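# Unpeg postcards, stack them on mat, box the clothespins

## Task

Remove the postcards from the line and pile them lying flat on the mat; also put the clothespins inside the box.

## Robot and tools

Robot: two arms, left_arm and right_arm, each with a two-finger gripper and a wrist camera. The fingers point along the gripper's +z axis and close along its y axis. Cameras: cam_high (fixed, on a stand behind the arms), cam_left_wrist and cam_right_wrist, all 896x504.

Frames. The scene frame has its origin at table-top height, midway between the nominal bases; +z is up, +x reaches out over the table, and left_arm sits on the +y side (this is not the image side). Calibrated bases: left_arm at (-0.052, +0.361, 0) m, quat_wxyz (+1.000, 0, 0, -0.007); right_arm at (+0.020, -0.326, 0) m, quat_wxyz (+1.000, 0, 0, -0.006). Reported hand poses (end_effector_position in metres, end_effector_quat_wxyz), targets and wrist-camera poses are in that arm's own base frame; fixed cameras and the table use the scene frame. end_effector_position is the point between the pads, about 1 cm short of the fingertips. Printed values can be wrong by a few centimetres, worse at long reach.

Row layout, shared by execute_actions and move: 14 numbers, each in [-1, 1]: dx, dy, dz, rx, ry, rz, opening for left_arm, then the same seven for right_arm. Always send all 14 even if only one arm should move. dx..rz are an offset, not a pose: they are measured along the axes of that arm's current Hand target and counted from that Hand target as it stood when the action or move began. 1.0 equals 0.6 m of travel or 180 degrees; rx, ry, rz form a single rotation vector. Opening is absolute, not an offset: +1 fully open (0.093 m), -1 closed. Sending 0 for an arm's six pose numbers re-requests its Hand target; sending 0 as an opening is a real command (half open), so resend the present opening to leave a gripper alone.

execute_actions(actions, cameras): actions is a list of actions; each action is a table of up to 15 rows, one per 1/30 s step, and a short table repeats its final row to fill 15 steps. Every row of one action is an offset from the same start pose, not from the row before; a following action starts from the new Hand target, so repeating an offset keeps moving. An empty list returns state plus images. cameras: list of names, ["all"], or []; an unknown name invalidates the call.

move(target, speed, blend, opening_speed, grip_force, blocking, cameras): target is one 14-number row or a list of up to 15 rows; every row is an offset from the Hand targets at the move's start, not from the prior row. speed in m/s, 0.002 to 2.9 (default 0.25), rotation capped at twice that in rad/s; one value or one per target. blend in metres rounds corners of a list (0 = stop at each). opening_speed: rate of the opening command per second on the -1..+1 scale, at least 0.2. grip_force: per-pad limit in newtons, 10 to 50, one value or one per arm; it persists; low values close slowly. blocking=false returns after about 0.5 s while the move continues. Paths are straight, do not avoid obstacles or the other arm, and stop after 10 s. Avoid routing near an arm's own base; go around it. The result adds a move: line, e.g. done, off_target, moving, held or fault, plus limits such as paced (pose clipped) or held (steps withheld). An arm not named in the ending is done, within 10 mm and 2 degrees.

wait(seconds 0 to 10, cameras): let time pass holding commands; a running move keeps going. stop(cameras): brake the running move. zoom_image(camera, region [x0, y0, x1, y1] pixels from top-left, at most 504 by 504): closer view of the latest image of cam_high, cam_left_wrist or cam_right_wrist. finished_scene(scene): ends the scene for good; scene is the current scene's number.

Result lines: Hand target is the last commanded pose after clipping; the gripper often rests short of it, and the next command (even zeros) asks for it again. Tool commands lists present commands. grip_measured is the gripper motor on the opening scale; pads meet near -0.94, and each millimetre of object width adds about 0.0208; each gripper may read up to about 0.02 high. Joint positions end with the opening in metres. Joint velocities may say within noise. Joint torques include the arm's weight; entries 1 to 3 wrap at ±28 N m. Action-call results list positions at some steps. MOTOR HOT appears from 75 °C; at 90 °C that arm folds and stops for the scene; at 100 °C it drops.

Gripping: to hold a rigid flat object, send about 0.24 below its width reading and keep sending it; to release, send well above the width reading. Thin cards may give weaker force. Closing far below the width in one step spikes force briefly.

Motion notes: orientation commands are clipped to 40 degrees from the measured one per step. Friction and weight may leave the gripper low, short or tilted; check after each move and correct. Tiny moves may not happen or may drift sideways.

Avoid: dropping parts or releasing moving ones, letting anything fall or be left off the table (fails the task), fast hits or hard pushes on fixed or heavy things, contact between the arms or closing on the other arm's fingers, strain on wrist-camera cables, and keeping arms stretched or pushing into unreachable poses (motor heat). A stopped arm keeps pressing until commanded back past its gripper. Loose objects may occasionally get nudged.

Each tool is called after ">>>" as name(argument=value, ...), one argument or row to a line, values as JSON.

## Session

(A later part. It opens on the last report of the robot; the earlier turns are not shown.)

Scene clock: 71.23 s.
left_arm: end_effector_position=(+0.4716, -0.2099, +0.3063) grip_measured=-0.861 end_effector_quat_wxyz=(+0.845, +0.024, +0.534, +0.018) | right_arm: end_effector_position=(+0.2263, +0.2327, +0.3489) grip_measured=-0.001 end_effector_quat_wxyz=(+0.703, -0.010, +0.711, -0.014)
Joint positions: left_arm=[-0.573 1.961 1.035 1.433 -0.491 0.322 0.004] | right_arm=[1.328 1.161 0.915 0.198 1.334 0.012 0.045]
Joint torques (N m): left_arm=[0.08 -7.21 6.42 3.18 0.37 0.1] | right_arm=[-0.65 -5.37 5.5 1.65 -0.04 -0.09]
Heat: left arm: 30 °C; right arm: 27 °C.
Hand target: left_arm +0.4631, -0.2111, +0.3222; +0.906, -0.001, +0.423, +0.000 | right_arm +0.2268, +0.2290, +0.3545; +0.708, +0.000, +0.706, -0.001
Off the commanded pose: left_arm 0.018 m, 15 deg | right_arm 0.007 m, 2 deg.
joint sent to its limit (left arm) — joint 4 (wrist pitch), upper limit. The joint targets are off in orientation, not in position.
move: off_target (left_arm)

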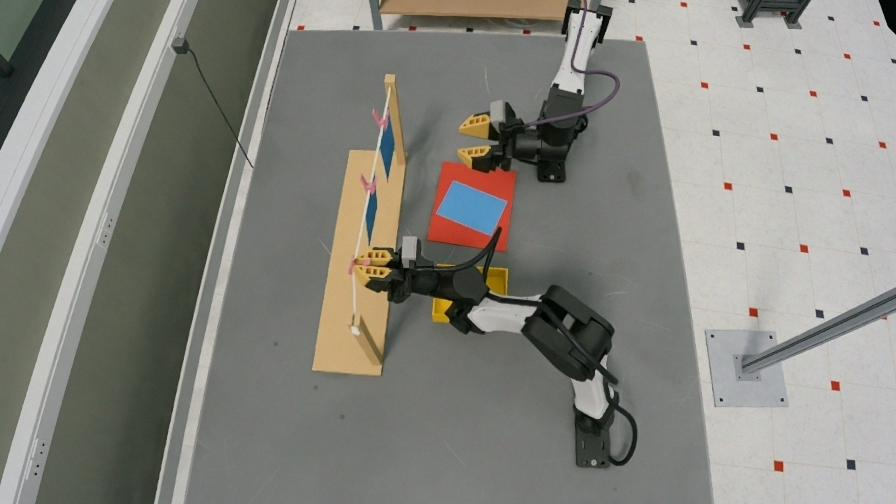

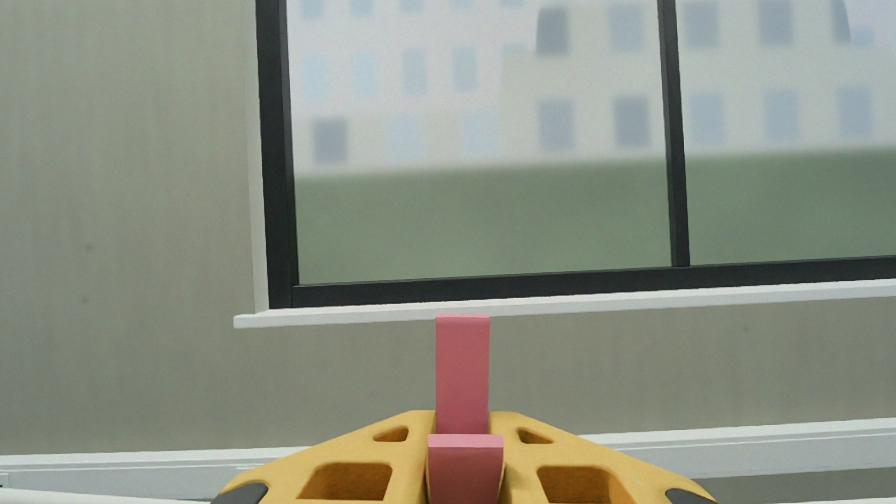

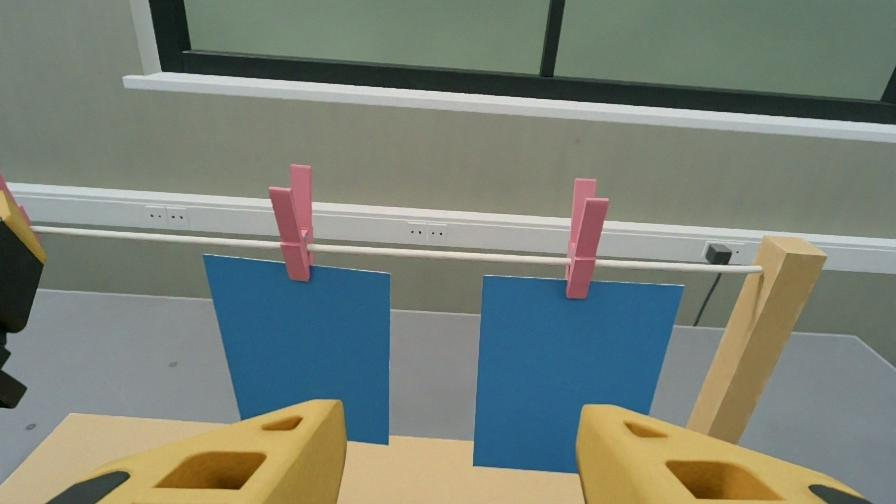

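>>> move(
  target=[
    [0,0,0,0,0,0,-0.4,0,0,0,0,0,0,0],
    [0.0075,-0.002,0.015,0,0.322,0,-0.4,0.0125,0.145,0.177,0.025,0,0,0],
    [0.0075,-0.002,0.015,0,0.322,0,-0.95,0.0125,0.145,0.177,0.025,0,0,0],
  ],
  speed=0.2,
  cameras=["all"],
)

Scene clock: 77.87 s.
left_arm: end_effector_position=(+0.4686, -0.2111, +0.3174) grip_measured=-0.901 end_effector_quat_wxyz=(+0.584, +0.005, +0.811, +0.006) | right_arm: end_effector_position=(+0.3299, +0.3130, +0.3295) grip_measured=-0.001 end_effector_quat_wxyz=(+0.698, +0.011, +0.715, -0.050)
Joint positions: left_arm=[-0.601 1.703 1.556 -0.239 -0.57 -0.199 0.002] | right_arm=[1.111 1.656 1.261 0.336 1.198 -0.001 0.045]
Joint torques (N m): left_arm=[0.53 -7.45 10.25 2.05 -0.17 0.05] | right_arm=[-0.55 -7.58 9.2 1.71 0.01 -0.07]
Heat: left arm: 31 °C; right arm: 27 °C.
Hand target: left_arm +0.4729, -0.2122, +0.3245; +0.588, -0.001, +0.809, +0.000 | right_arm +0.3331, +0.3158, +0.3472; +0.707, +0.028, +0.706, -0.029
Off the commanded pose: left_arm 0.008 m, 1 deg | right_arm 0.018 m, 3 deg.
move: off_target (right_arm)

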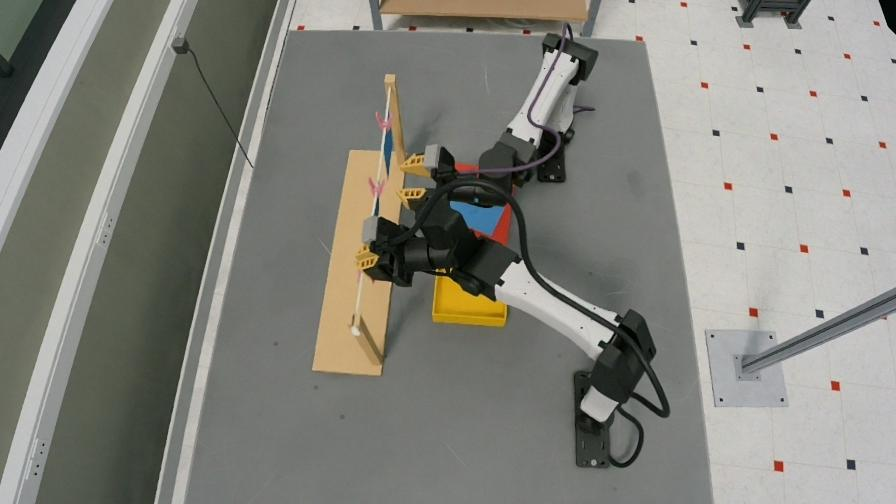

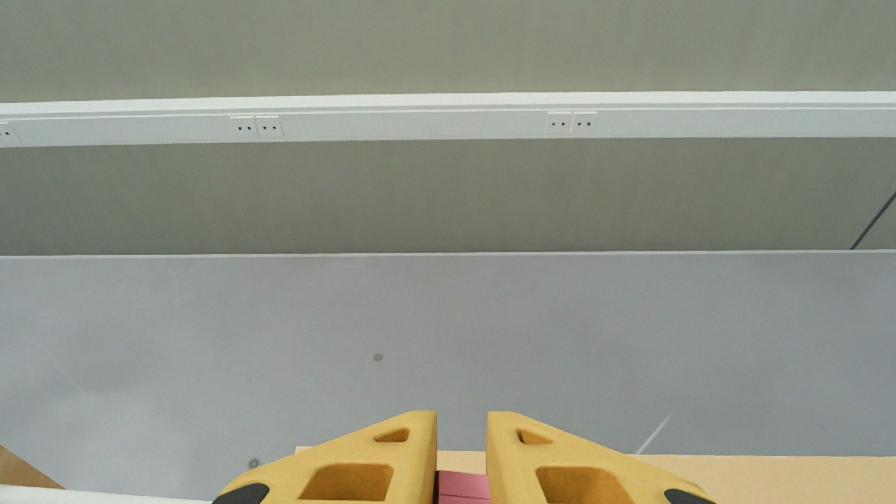

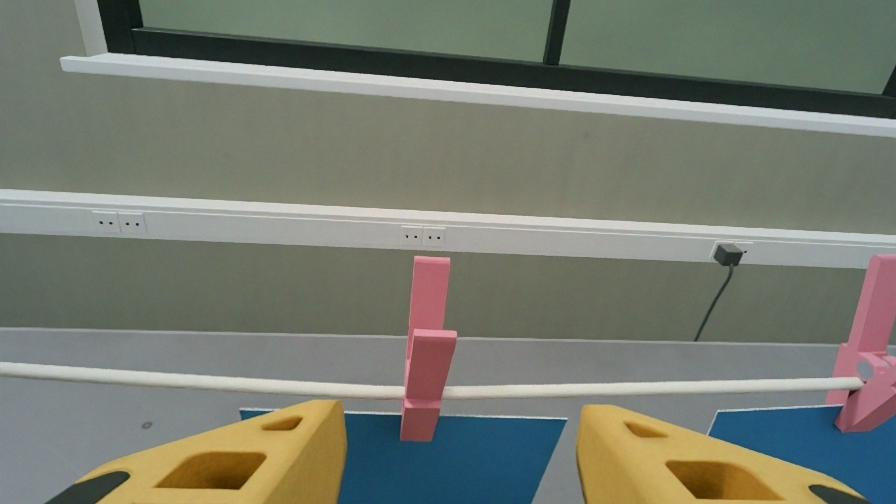

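>>> move(
  target=[0.033,0.002,-0.0295,0,-0.256,0,-0.95,0.025,0.01,0.107,0,0,0.018,0],
  speed=0.15,
  cameras=["all"],
)

Scene clock: 82.30 s.
left_arm: end_effector_position=(+0.4558, -0.2132, +0.3046) grip_measured=-0.901 end_effector_quat_wxyz=(+0.839, +0.010, +0.544, +0.014) | right_arm: end_effector_position=(+0.3932, +0.3139, +0.3141) grip_measured=-0.001 end_effector_quat_wxyz=(+0.695, +0.024, +0.717, -0.037)
Joint positions: left_arm=[-0.614 1.92 0.988 1.431 -0.553 0.313 0.002] | right_arm=[0.969 1.788 1.358 0.37 1.056 0.032 0.045]
Joint torques (N m): left_arm=[0.29 -6.99 5.12 2.93 0.21 0.14] | right_arm=[-0.73 -8.59 8.99 1.83 0.03 0.16]
Heat: left arm: 31 °C; right arm: 28 °C.
Hand target: left_arm +0.4499, -0.2111, +0.3111; +0.857, -0.001, +0.514, +0.000 | right_arm +0.3976, +0.3167, +0.3323; +0.708, +0.048, +0.705, -0.009
Off the commanded pose: left_arm 0.009 m, 4 deg | right_arm 0.019 m, 5 deg.
move: off_target (left_arm, right_arm)

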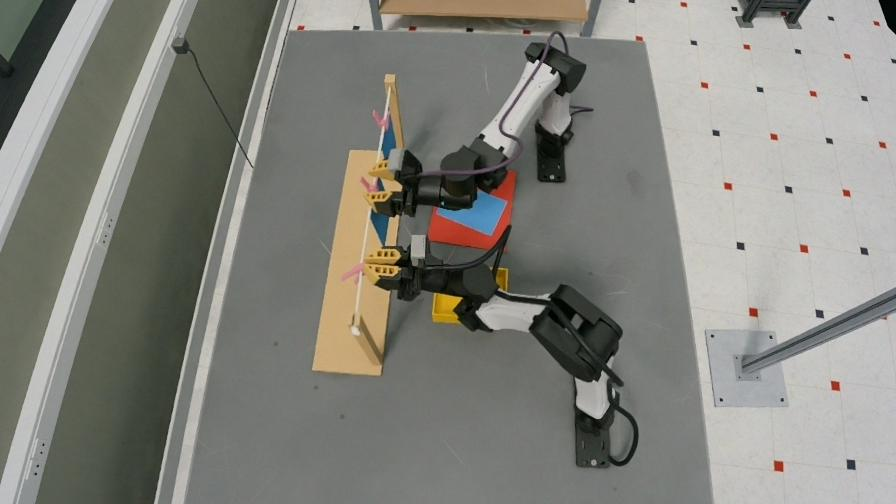

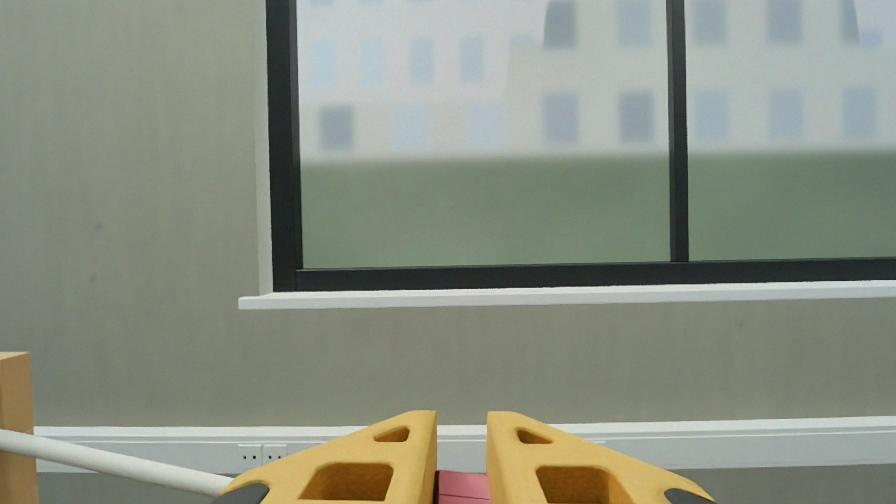

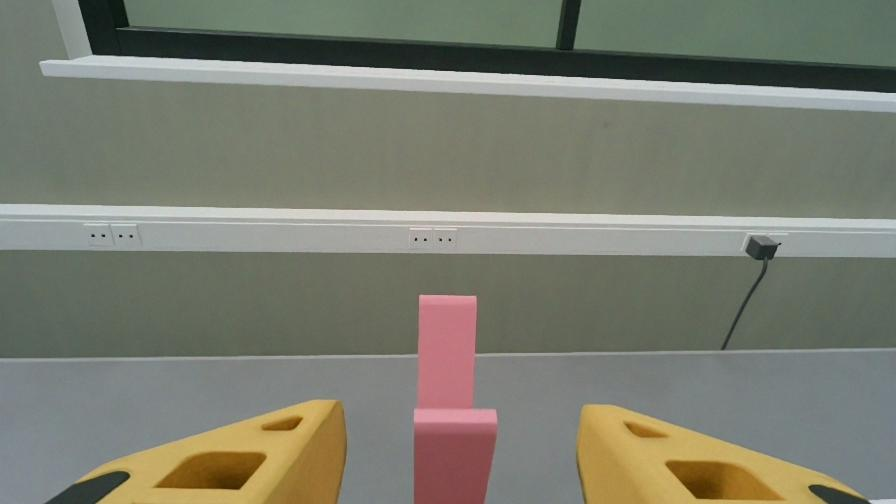

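>>> zoom_image(
  camera="cam_high",
  region=[320, 140, 440, 310],
)

Scaled by 2.965 from the camera's 896x504 image, which has a finer 1280x720 frame.

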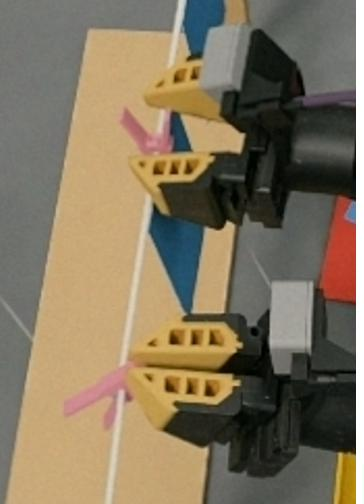

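>>> zoom_image(
  camera="cam_left_wrist",
  region=[380, 390, 550, 504],
)

>>> zoom_image(
  camera="cam_high",
  region=[330, 240, 400, 300],
)

Scaled by 2.965 from the camera's 896x504 image, which has a finer 1280x720 frame.

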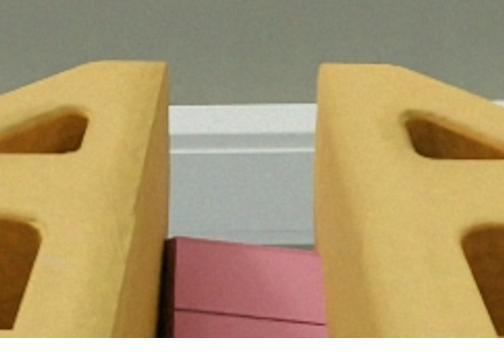

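Scaled by 7.200 from the camera's 896x504 image, which has a finer 1280x720 frame.

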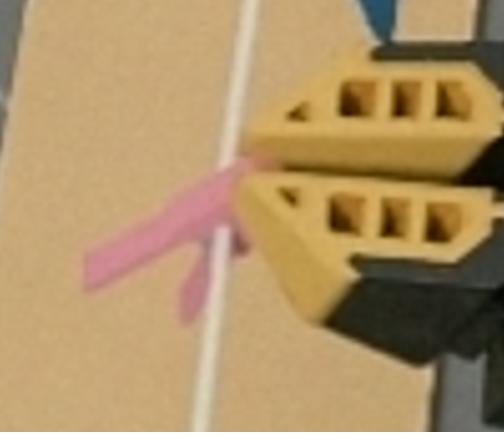

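>>> move(
  target=[
    [0,0,0,0,0,0,-0.3,0,0,0,0,0,0,0],
    [0,0,-0.2,0,0.05,0,-0.3,0,0,-0.15,0,0,0,0],
  ],
  speed=0.2,
  cameras=["all"],
)

Scene clock: 90.30 s.
left_arm: end_effector_position=(+0.3541, -0.2205, +0.2240) grip_measured=-0.303 end_effector_quat_wxyz=(+0.770, +0.050, +0.636, +0.030) | right_arm: end_effector_position=(+0.3113, +0.3327, +0.3161) grip_measured=-0.001 end_effector_quat_wxyz=(+0.700, +0.020, +0.714, -0.029)
Joint positions: left_arm=[-0.848 1.73 0.566 1.433 -0.789 0.311 0.031] | right_arm=[1.176 1.693 1.247 0.386 1.245 0.045 0.045]
Joint torques (N m): left_arm=[-0.36 -9.02 4.18 3.34 -0.09 0.07] | right_arm=[-0.25 -11.23 5.55 1.73 0.22 0.06]
Motor temperatures (°C): left_arm=[22 30 29 33 20 20 21] | right_arm=[19 24 29 26 21 21 19]
Heat: left arm: 33 °C; right arm: 29 °C.
Hand target: left_arm +0.3441, -0.2113, +0.2545; +0.814, -0.001, +0.580, +0.000 | right_arm +0.3079, +0.3239, +0.3319; +0.708, +0.048, +0.705, -0.009
Off the commanded pose: left_arm 0.033 m, 11 deg | right_arm 0.019 m, 4 deg.
joint sent to its limit (left arm) — joint 4 (wrist pitch), upper limit. The joint targets are off in orientation, not in position.
move: off_target (left_arm, right_arm)

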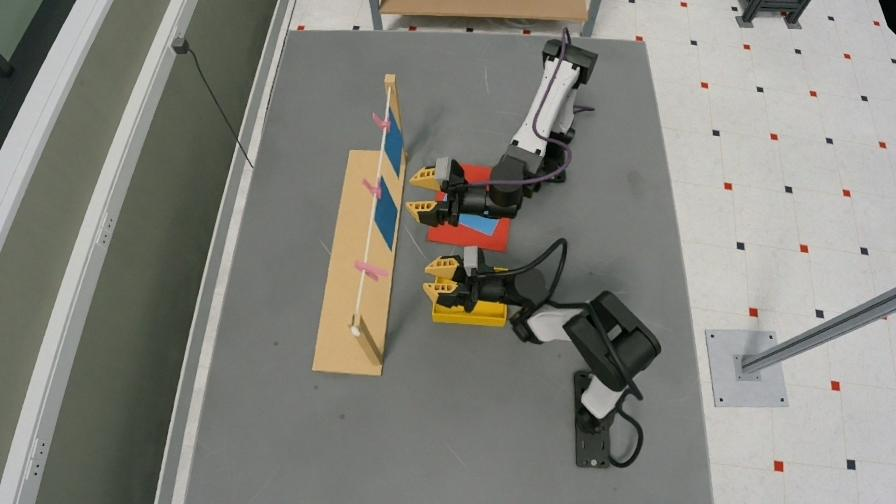

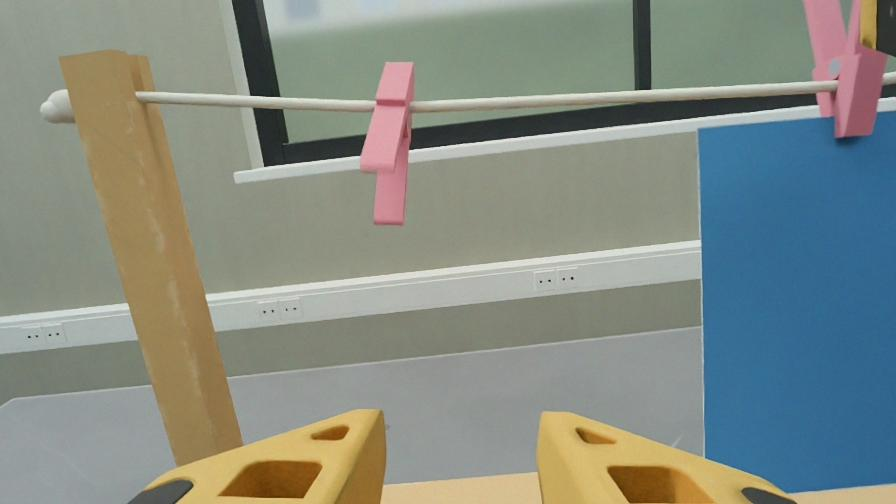

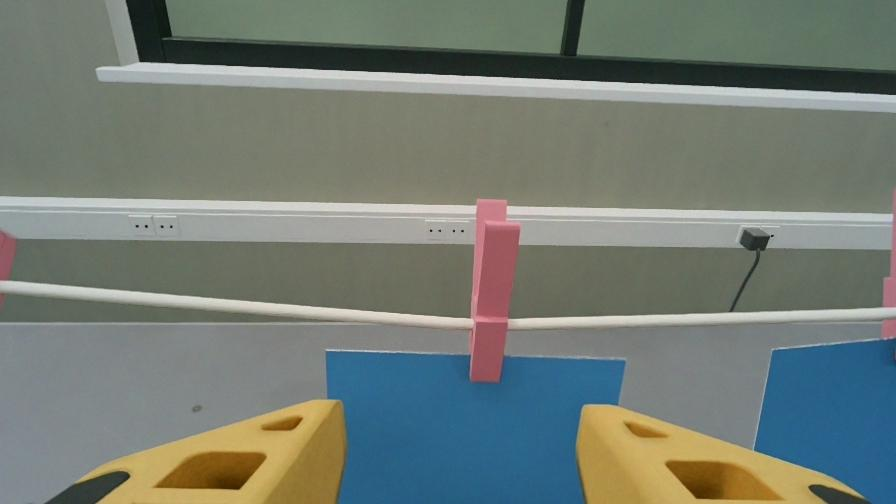

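>>> zoom_image(
  camera="cam_left_wrist",
  region=[320, 30, 480, 250],
)

>>> zoom_image(
  camera="cam_high",
  region=[330, 160, 410, 300],
)

Scaled by 2.291 from the camera's 896x504 image, which has a finer 1280x720 frame.

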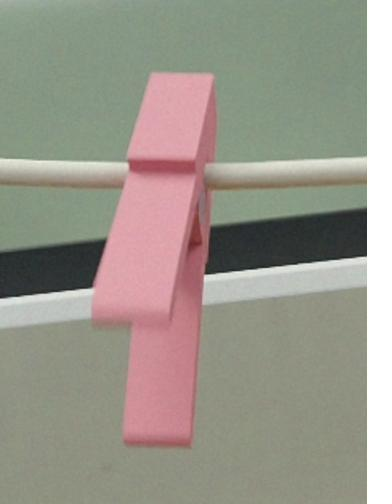

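Scaled by 3.600 from the camera's 896x504 image, which has a finer 1280x720 frame.

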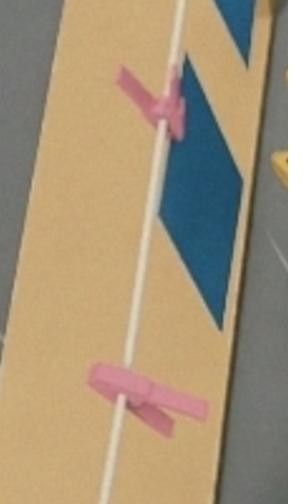

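>>> execute_actions(
  actions=[],
)

>>> zoom_image(
  camera="cam_left_wrist",
  region=[320, 30, 480, 250],
)

Scene clock: 92.50 s.
left_arm: end_effector_position=(+0.3541, -0.2204, +0.2240) grip_measured=-0.303 end_effector_quat_wxyz=(+0.770, +0.050, +0.636, +0.030) | right_arm: end_effector_position=(+0.3113, +0.3327, +0.3161) grip_measured=-0.001 end_effector_quat_wxyz=(+0.700, +0.021, +0.714, -0.028)
Joint positions: left_arm=[-0.848 1.73 0.566 1.433 -0.79 0.311 0.031] | right_arm=[1.176 1.693 1.247 0.386 1.245 0.045 0.045]
Joint velocities: within noise
Joint torques (N m): left_arm=[-0.34 -9.01 4.21 3.34 -0.07 0.07] | right_arm=[-0.18 -11.25 5.23 1.72 0.23 0.08]
Motor temperatures (°C): left_arm=[22 30 28 34 20 20 21] | right_arm=[19 24 28 26 21 21 19]
Heat: left arm: 34 °C; right arm: 28 °C.
Hand target: left_arm +0.3441, -0.2112, +0.2545; +0.814, -0.001, +0.580, +0.000 | right_arm +0.3079, +0.3239, +0.3319; +0.708, +0.048, +0.705, -0.009
Tool commands: left_gripper/opening=-0.3 right_gripper/opening=+0.0
Off the commanded pose: left_arm 0.033 m, 11 deg | right_arm 0.019 m, 4 deg.

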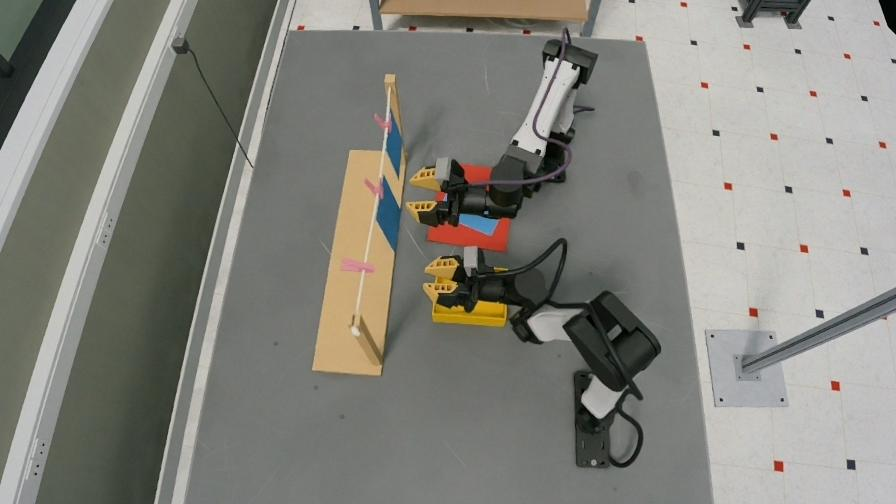

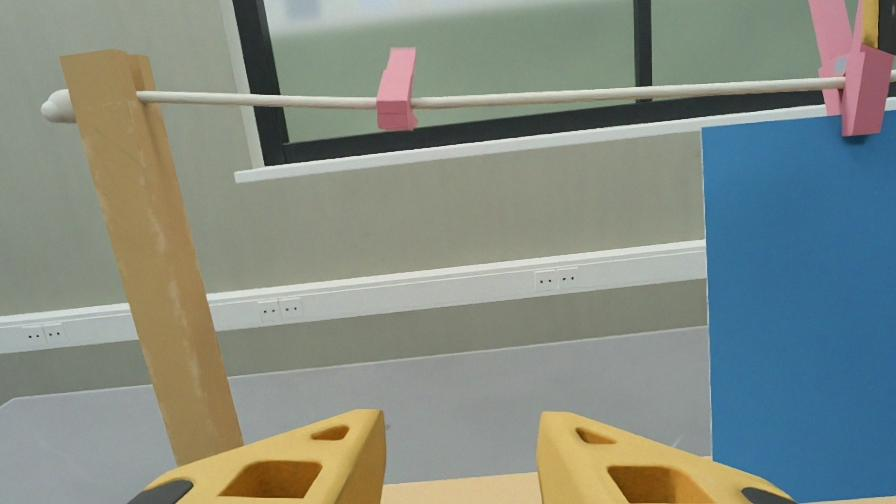

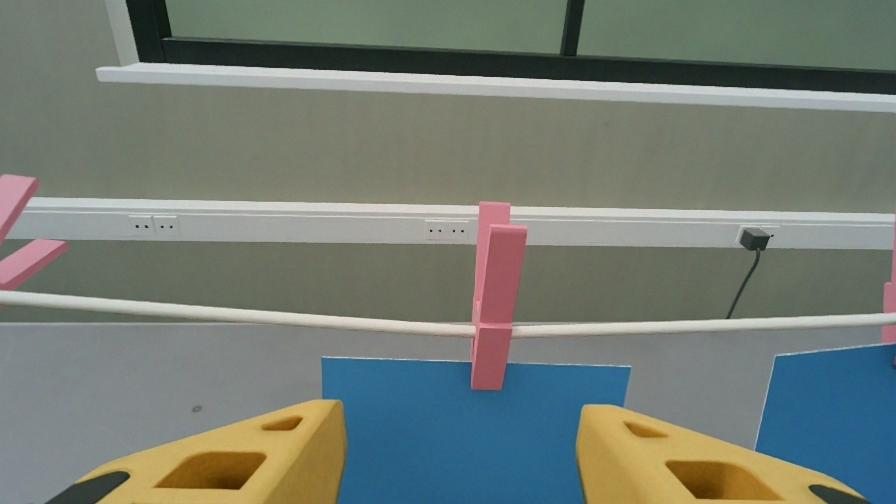

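Scaled by 2.291 from the camera's 896x504 image, which has a finer 1280x720 frame.

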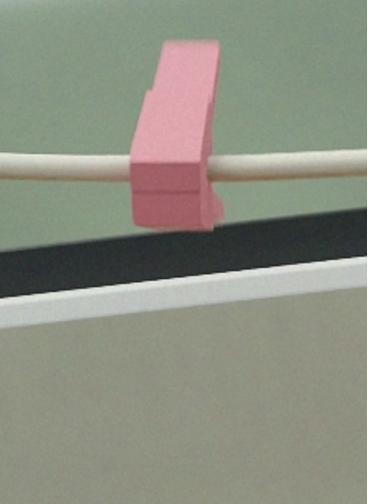

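>>> wait(
  seconds=0.5,
  cameras=["cam_left_wrist","cam_right_wrist"],
)

>>> zoom_image(
  camera="cam_left_wrist",
  region=[320, 30, 480, 250],
)

>>> wait(
  seconds=0.5,
  cameras=["cam_left_wrist"],
)

>>> zoom_image(
  camera="cam_left_wrist",
  region=[320, 30, 480, 250],
)

Scene clock: 93.33 s.
left_arm: end_effector_position=(+0.3541, -0.2204, +0.2240) grip_measured=-0.303 end_effector_quat_wxyz=(+0.770, +0.050, +0.636, +0.030) | right_arm: end_effector_position=(+0.3113, +0.3327, +0.3161) grip_measured=-0.001 end_effector_quat_wxyz=(+0.700, +0.021, +0.714, -0.028)
Joint positions: left_arm=[-0.848 1.73 0.566 1.433 -0.79 0.311 0.031] | right_arm=[1.176 1.693 1.247 0.386 1.245 0.045 0.045]
Joint torques (N m): left_arm=[-0.34 -9.01 4.19 3.33 -0.06 0.07] | right_arm=[-0.12 -11.26 5.09 1.75 0.27 0.11]
Heat: left arm: 34 °C; right arm: 28 °C.
Hand target: left_arm +0.3441, -0.2112, +0.2545; +0.814, -0.001, +0.580, +0.000 | right_arm +0.3079, +0.3239, +0.3319; +0.708, +0.048, +0.705, -0.009
Tool commands: left_gripper/opening=-0.3 right_gripper/opening=+0.0
Off the commanded pose: left_arm 0.033 m, 11 deg | right_arm 0.019 m, 4 deg.
wait: 0.50 s; at rest from the start
Images, in order (width x height): cam_left_wrist 896x504, cam_right_wrist 896x504.

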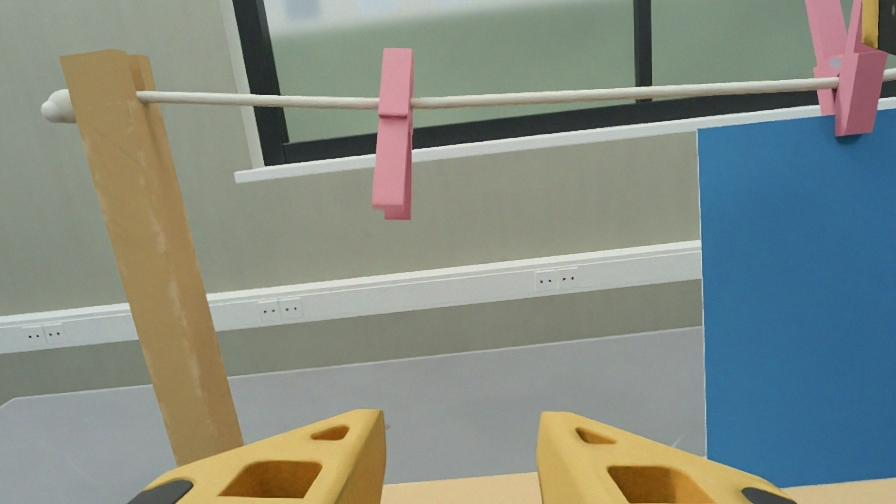

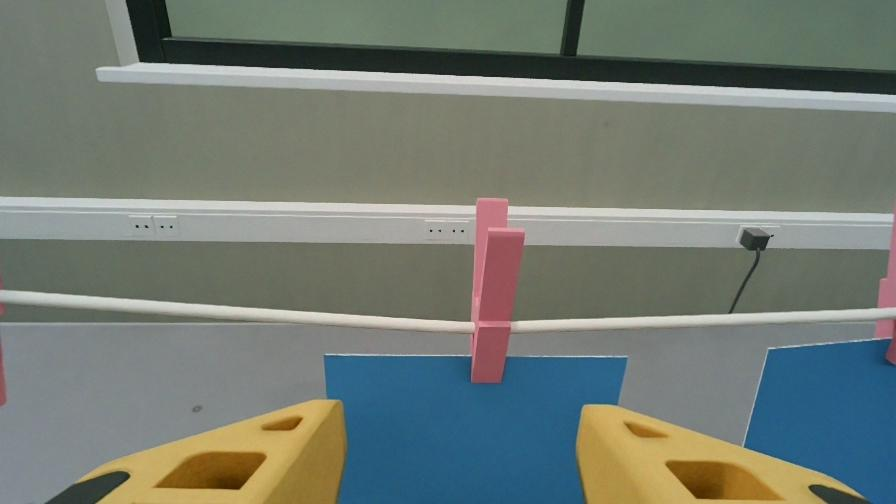

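Scaled by 2.291 from the camera's 896x504 image, which has a finer 1280x720 frame.

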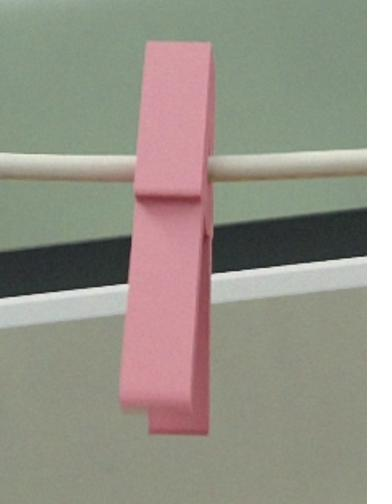

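Scene clock: 93.83 s.
left_arm: end_effector_position=(+0.3541, -0.2204, +0.2240) grip_measured=-0.303 end_effector_quat_wxyz=(+0.770, +0.050, +0.636, +0.030) | right_arm: end_effector_position=(+0.3113, +0.3327, +0.3161) grip_measured=-0.001 end_effector_quat_wxyz=(+0.700, +0.021, +0.714, -0.028)
Joint positions: left_arm=[-0.848 1.73 0.566 1.433 -0.79 0.311 0.031] | right_arm=[1.176 1.693 1.247 0.386 1.245 0.045 0.045]
Joint torques (N m): left_arm=[-0.35 -9.01 4.18 3.34 -0.07 0.07] | right_arm=[-0.32 -11.36 5.49 1.79 0.22 0.09]
Heat: left arm: 34 °C; right arm: 28 °C.
Hand target: left_arm +0.3441, -0.2112, +0.2545; +0.814, -0.001, +0.580, +0.000 | right_arm +0.3079, +0.3239, +0.3319; +0.708, +0.048, +0.705, -0.009
Tool commands: left_gripper/opening=-0.3 right_gripper/opening=+0.0
Off the commanded pose: left_arm 0.033 m, 11 deg | right_arm 0.019 m, 4 deg.
wait: 0.50 s; at rest by 0.17 s
Images, in order (width x height): cam_left_wrist 896x504.

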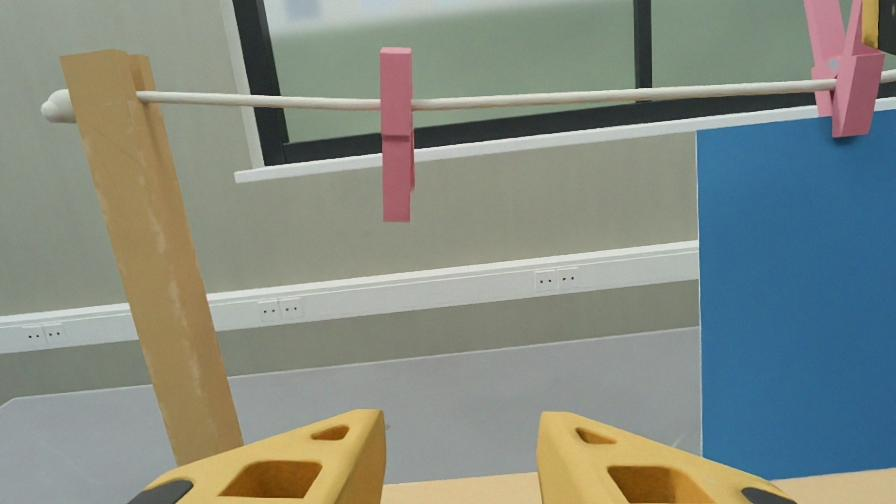

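Scaled by 2.291 from the camera's 896x504 image, which has a finer 1280x720 frame.

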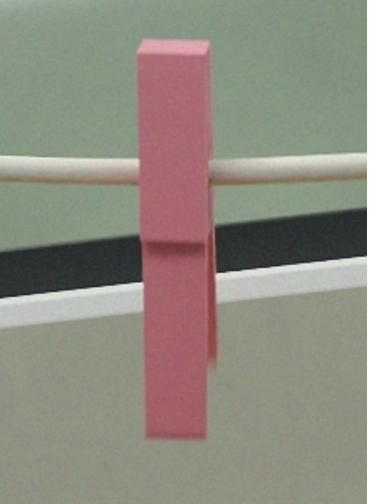

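>>> move(
  target=[0.251,0.158,0.0123,0.025,0.106,0,0,0.34,-0.463,0.006,0,0,0,0],
  speed=0.3,
  cameras=["all"],
)

Scene clock: 99.40 s.
left_arm: end_effector_position=(+0.4002, -0.1154, +0.0968) grip_measured=-0.003 end_effector_quat_wxyz=(+0.675, +0.044, +0.737, -0.002) | right_arm: end_effector_position=(+0.2907, +0.0566, +0.1070) grip_measured=-0.001 end_effector_quat_wxyz=(+0.659, +0.063, +0.748, -0.050)
Joint positions: left_arm=[-0.423 1.924 0.395 1.433 -0.359 0.022 0.045] | right_arm=[0.584 1.429 0.005 1.251 0.736 0.126 0.045]
Joint torques (N m): left_arm=[0.42 -5.67 2.96 3.53 0.02 0.01] | right_arm=[-0.17 -2.36 3.08 2.12 0.08 0.18]
Heat: left arm: 36 °C; right arm: 28 °C.
Hand target: left_arm +0.4002, -0.1165, +0.1146; +0.707, +0.031, +0.707, -0.023 | right_arm +0.2907, +0.0584, +0.1129; +0.708, +0.048, +0.705, -0.009
Off the commanded pose: left_arm 0.018 m, 6 deg | right_arm 0.006 m, 9 deg.
joint sent to its limit (right arm) — joint 3 (elbow), lower limit, where the elbow is as bent as it goes. The joint targets are off in orientation, not in position.
move: off_target (left_arm, right_arm)

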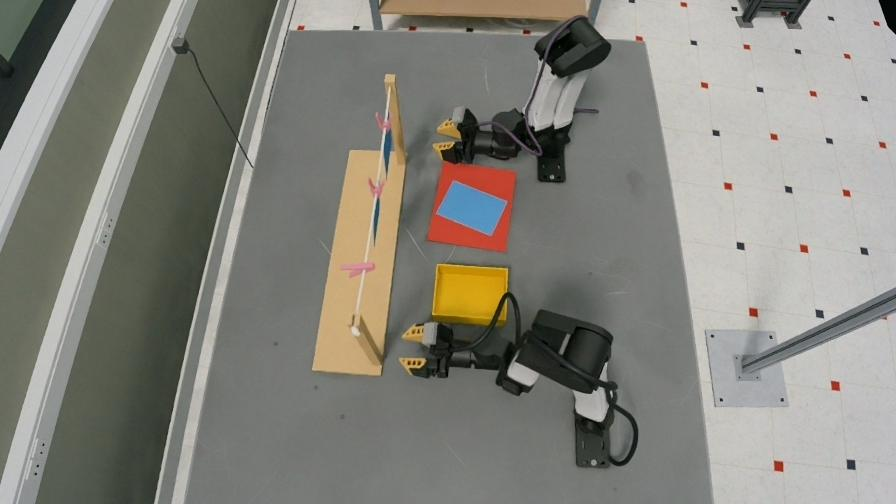

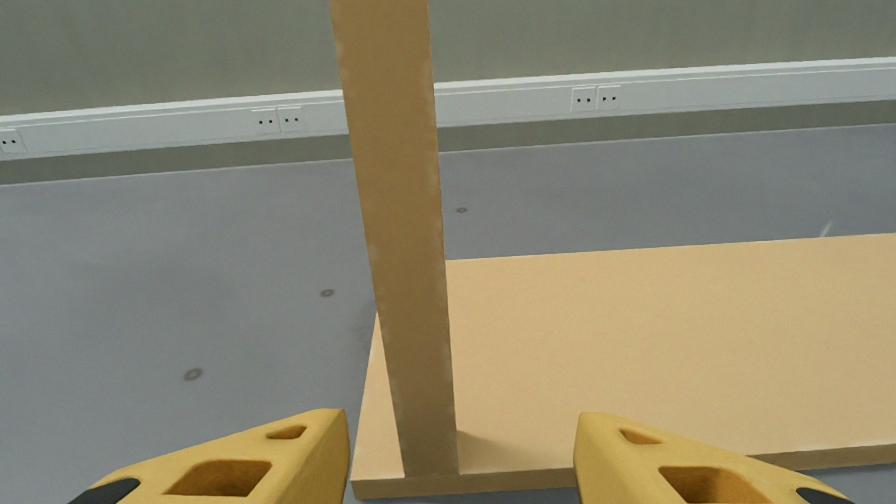

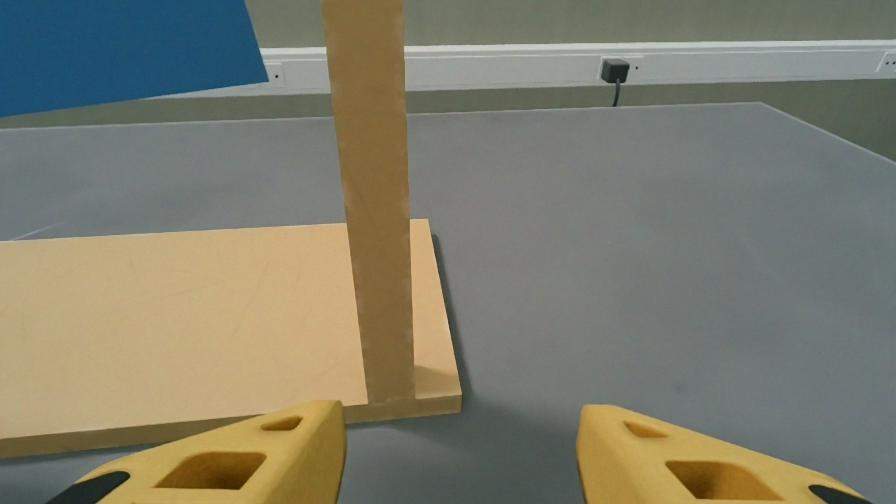

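>>> move(
  target=[
    [0,0.024,0.117,0,0,0,0,0,0.0375,0.142,0,0,0,0],
    [0,0.024,0.117,0,0,0,-0.85,0,0.0375,0.142,0,0,0,-0.85],
  ],
  speed=0.2,
  opening_speed=2,
  cameras=["all"],
)

Scene clock: 102.57 s.
left_arm: end_effector_position=(+0.4666, -0.1043, +0.1130) grip_measured=-0.738 end_effector_quat_wxyz=(+0.702, +0.027, +0.711, -0.016) | right_arm: end_effector_position=(+0.3696, +0.0753, +0.0895) grip_measured=-0.848 end_effector_quat_wxyz=(+0.663, +0.030, +0.748, -0.020)
Joint positions: left_arm=[-0.305 2.044 0.635 1.395 -0.245 0.012 0.01] | right_arm=[0.405 1.86 0.257 1.468 0.471 0.072 0.005]
Joint torques (N m): left_arm=[0.34 -7.04 5.87 2.37 0.07 0.12] | right_arm=[-0.87 -5.09 3.95 2.72 0.22 -0.14]
Heat: left arm: 36 °C; right arm: 28 °C.
Hand target: left_arm +0.4713, -0.1076, +0.1147; +0.707, +0.031, +0.707, -0.023 | right_arm +0.3774, +0.0740, +0.1143; +0.708, +0.048, +0.705, -0.009
Off the commanded pose: left_arm 0.006 m, 1 deg | right_arm 0.026 m, 7 deg.
joint sent to its limit (right arm) — joint 4 (wrist pitch), upper limit. The joint targets still meet the commanded pose.
move: off_target (right_arm); target 2's new opening was sent with right_arm's hand 0.026 m and 8 deg from that target

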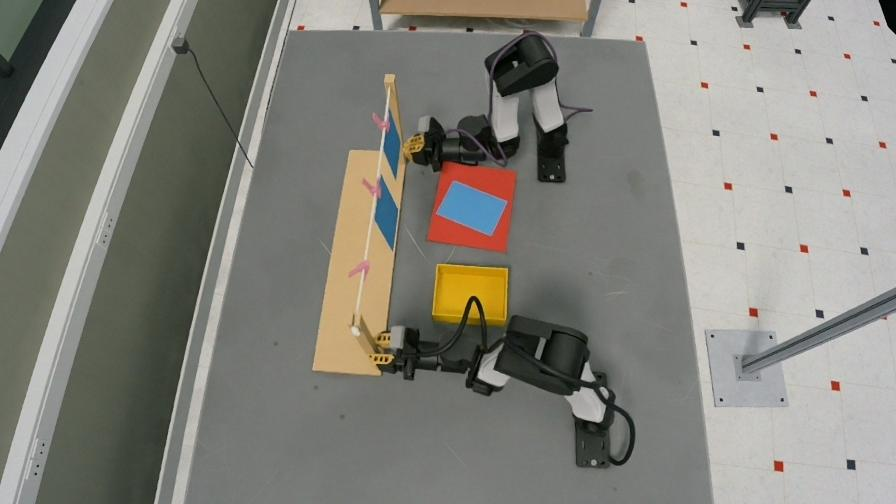

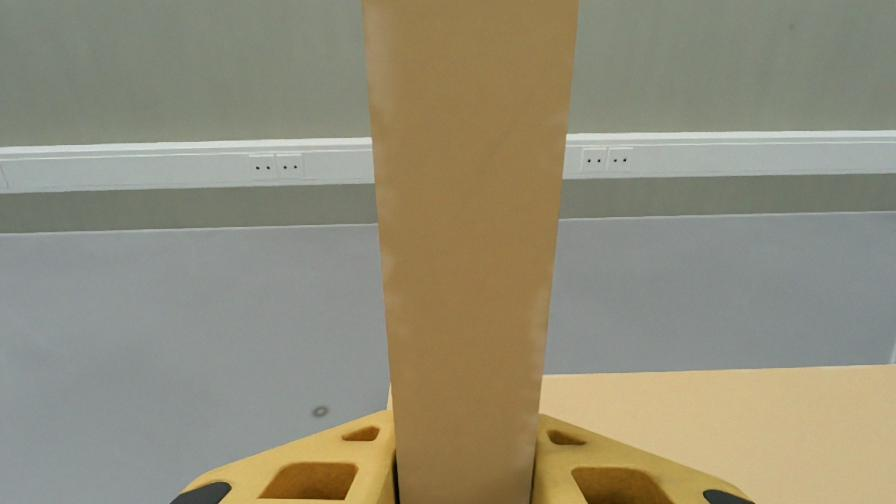

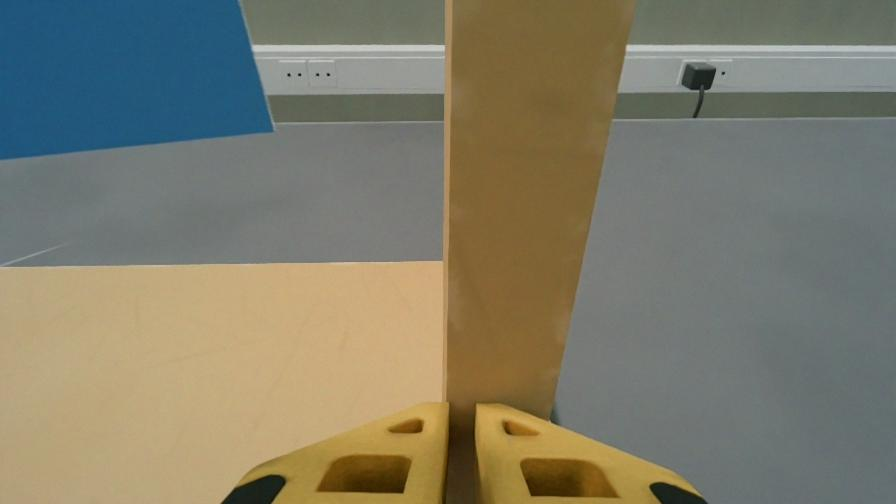

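>>> move(
  target=[
    [0,0,0,0,0,0,-0.85,0,-0.012,0,0,0,0,0.1],
    [0,0,0,0,0,0,-0.85,-0.02,-0.012,0.055,0,0,0,0.1],
    [0,0,0,0,0,0,-0.85,-0.02,-0.012,0.055,0,0,0,-0.85],
  ],
  speed=0.2,
  opening_speed=2,
  cameras=["cam_right_wrist"],
)

Scene clock: 105.87 s.
left_arm: end_effector_position=(+0.4669, -0.1042, +0.1130) grip_measured=-0.723 end_effector_quat_wxyz=(+0.702, +0.027, +0.712, -0.015) | right_arm: end_effector_position=(+0.4042, +0.0669, +0.1108) grip_measured=-0.737 end_effector_quat_wxyz=(+0.687, +0.030, +0.726, -0.014)
Joint positions: left_arm=[-0.305 2.044 0.636 1.393 -0.246 0.012 0.011] | right_arm=[0.316 1.874 0.369 1.444 0.377 0.043 0.01]
Joint torques (N m): left_arm=[0.34 -7.05 5.76 2.39 0.08 0.12] | right_arm=[-0.75 -5.97 4.49 2.3 0.18 0.12]
Heat: left arm: 36 °C; right arm: 28 °C.
Hand target: left_arm +0.4712, -0.1076, +0.1146; +0.706, +0.031, +0.707, -0.023 | right_arm +0.4097, +0.0634, +0.1259; +0.708, +0.048, +0.705, -0.009
Off the commanded pose: left_arm 0.006 m, 1 deg | right_arm 0.017 m, 4 deg.
move: off_target (right_arm); target 3's new opening was sent with right_arm's hand 0.017 m and 4 deg from that target
Images, in order (width x height): cam_right_wrist 896x504.

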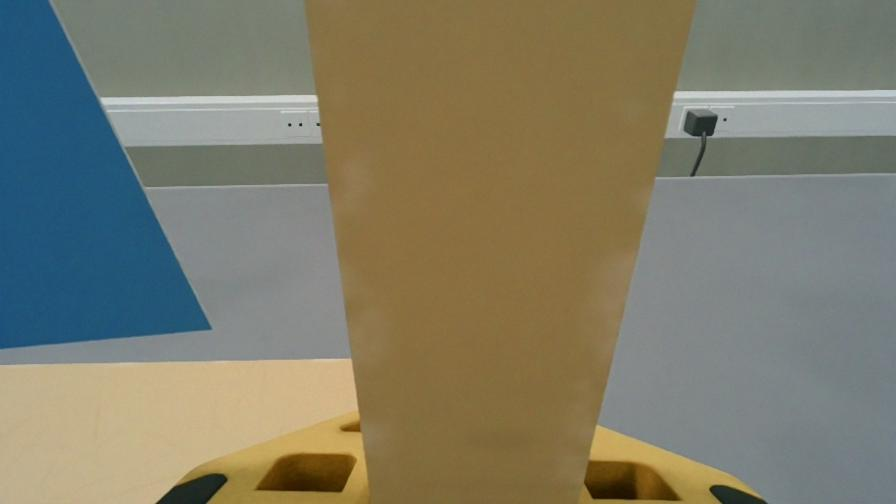

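>>> move(
  target=[0,-0.012,-0.15,-0.032,0,0,-0.85,0,-0.005,-0.067,-0.032,0,0,-0.85],
  speed=0.07,
  cameras=["all"],
)

Scene clock: 107.87 s.
left_arm: end_effector_position=(+0.3935, -0.1070, +0.1097) grip_measured=-0.723 end_effector_quat_wxyz=(+0.686, -0.006, +0.727, +0.021) | right_arm: end_effector_position=(+0.3737, +0.0679, +0.1094) grip_measured=-0.723 end_effector_quat_wxyz=(+0.680, -0.004, +0.733, +0.016)
Joint positions: left_arm=[-0.466 1.884 0.384 1.433 -0.505 -0.009 0.011] | right_arm=[0.297 1.788 0.236 1.476 0.267 0.039 0.011]
Joint torques (N m): left_arm=[-1.58 -4.83 -0.53 3.67 -0.14 0.25] | right_arm=[-0.68 -5.96 0.72 2.72 0.11 0.18]
Heat: left arm: 36 °C; right arm: 29 °C.
Hand target: left_arm +0.3810, -0.1078, +0.1147; +0.707, -0.005, +0.707, +0.013 | right_arm +0.3694, +0.0637, +0.1257; +0.709, +0.012, +0.704, +0.027
Off the commanded pose: left_arm 0.013 m, 4 deg | right_arm 0.017 m, 5 deg.
joint sent to its limit (left arm) — joint 4 (wrist pitch), upper limit. The joint targets still meet the commanded pose.
joint sent to its limit (right arm) — joint 4 (wrist pitch), upper limit. The joint targets still meet the commanded pose.
move: off_target (left_arm, right_arm)

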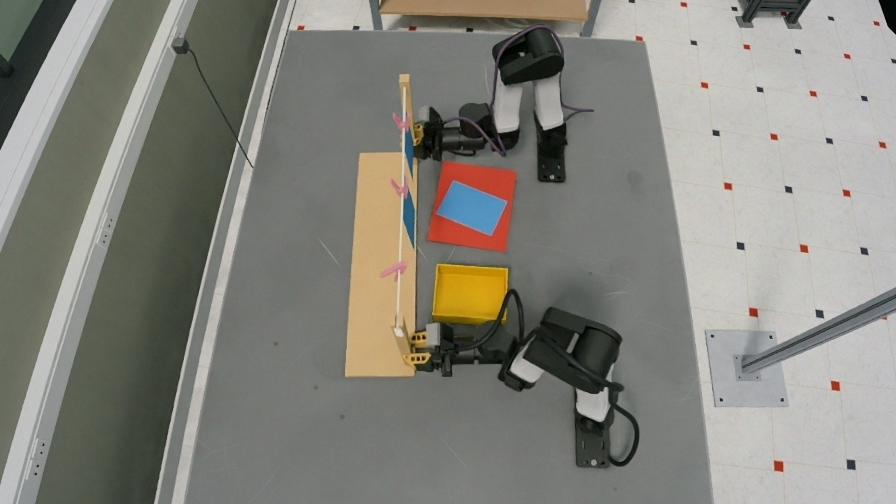

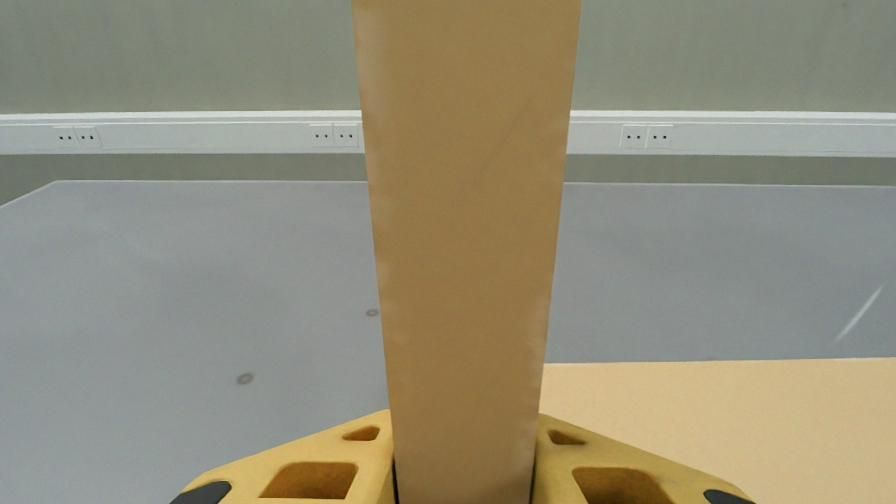

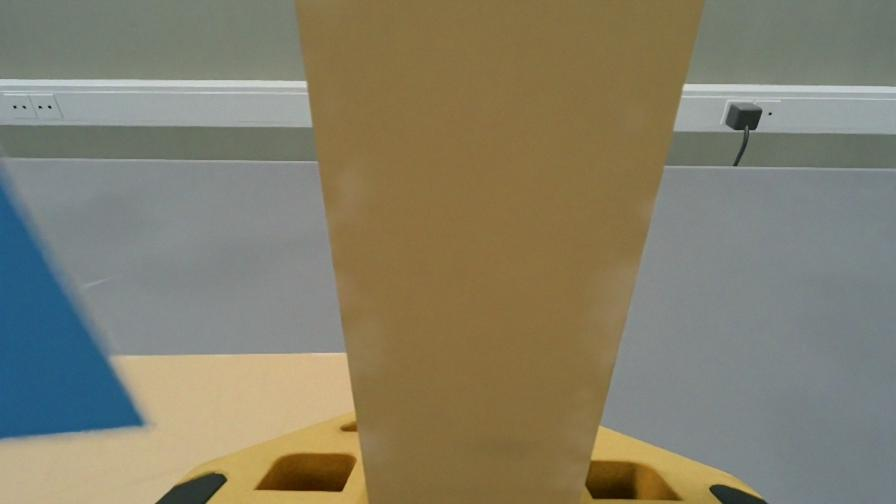

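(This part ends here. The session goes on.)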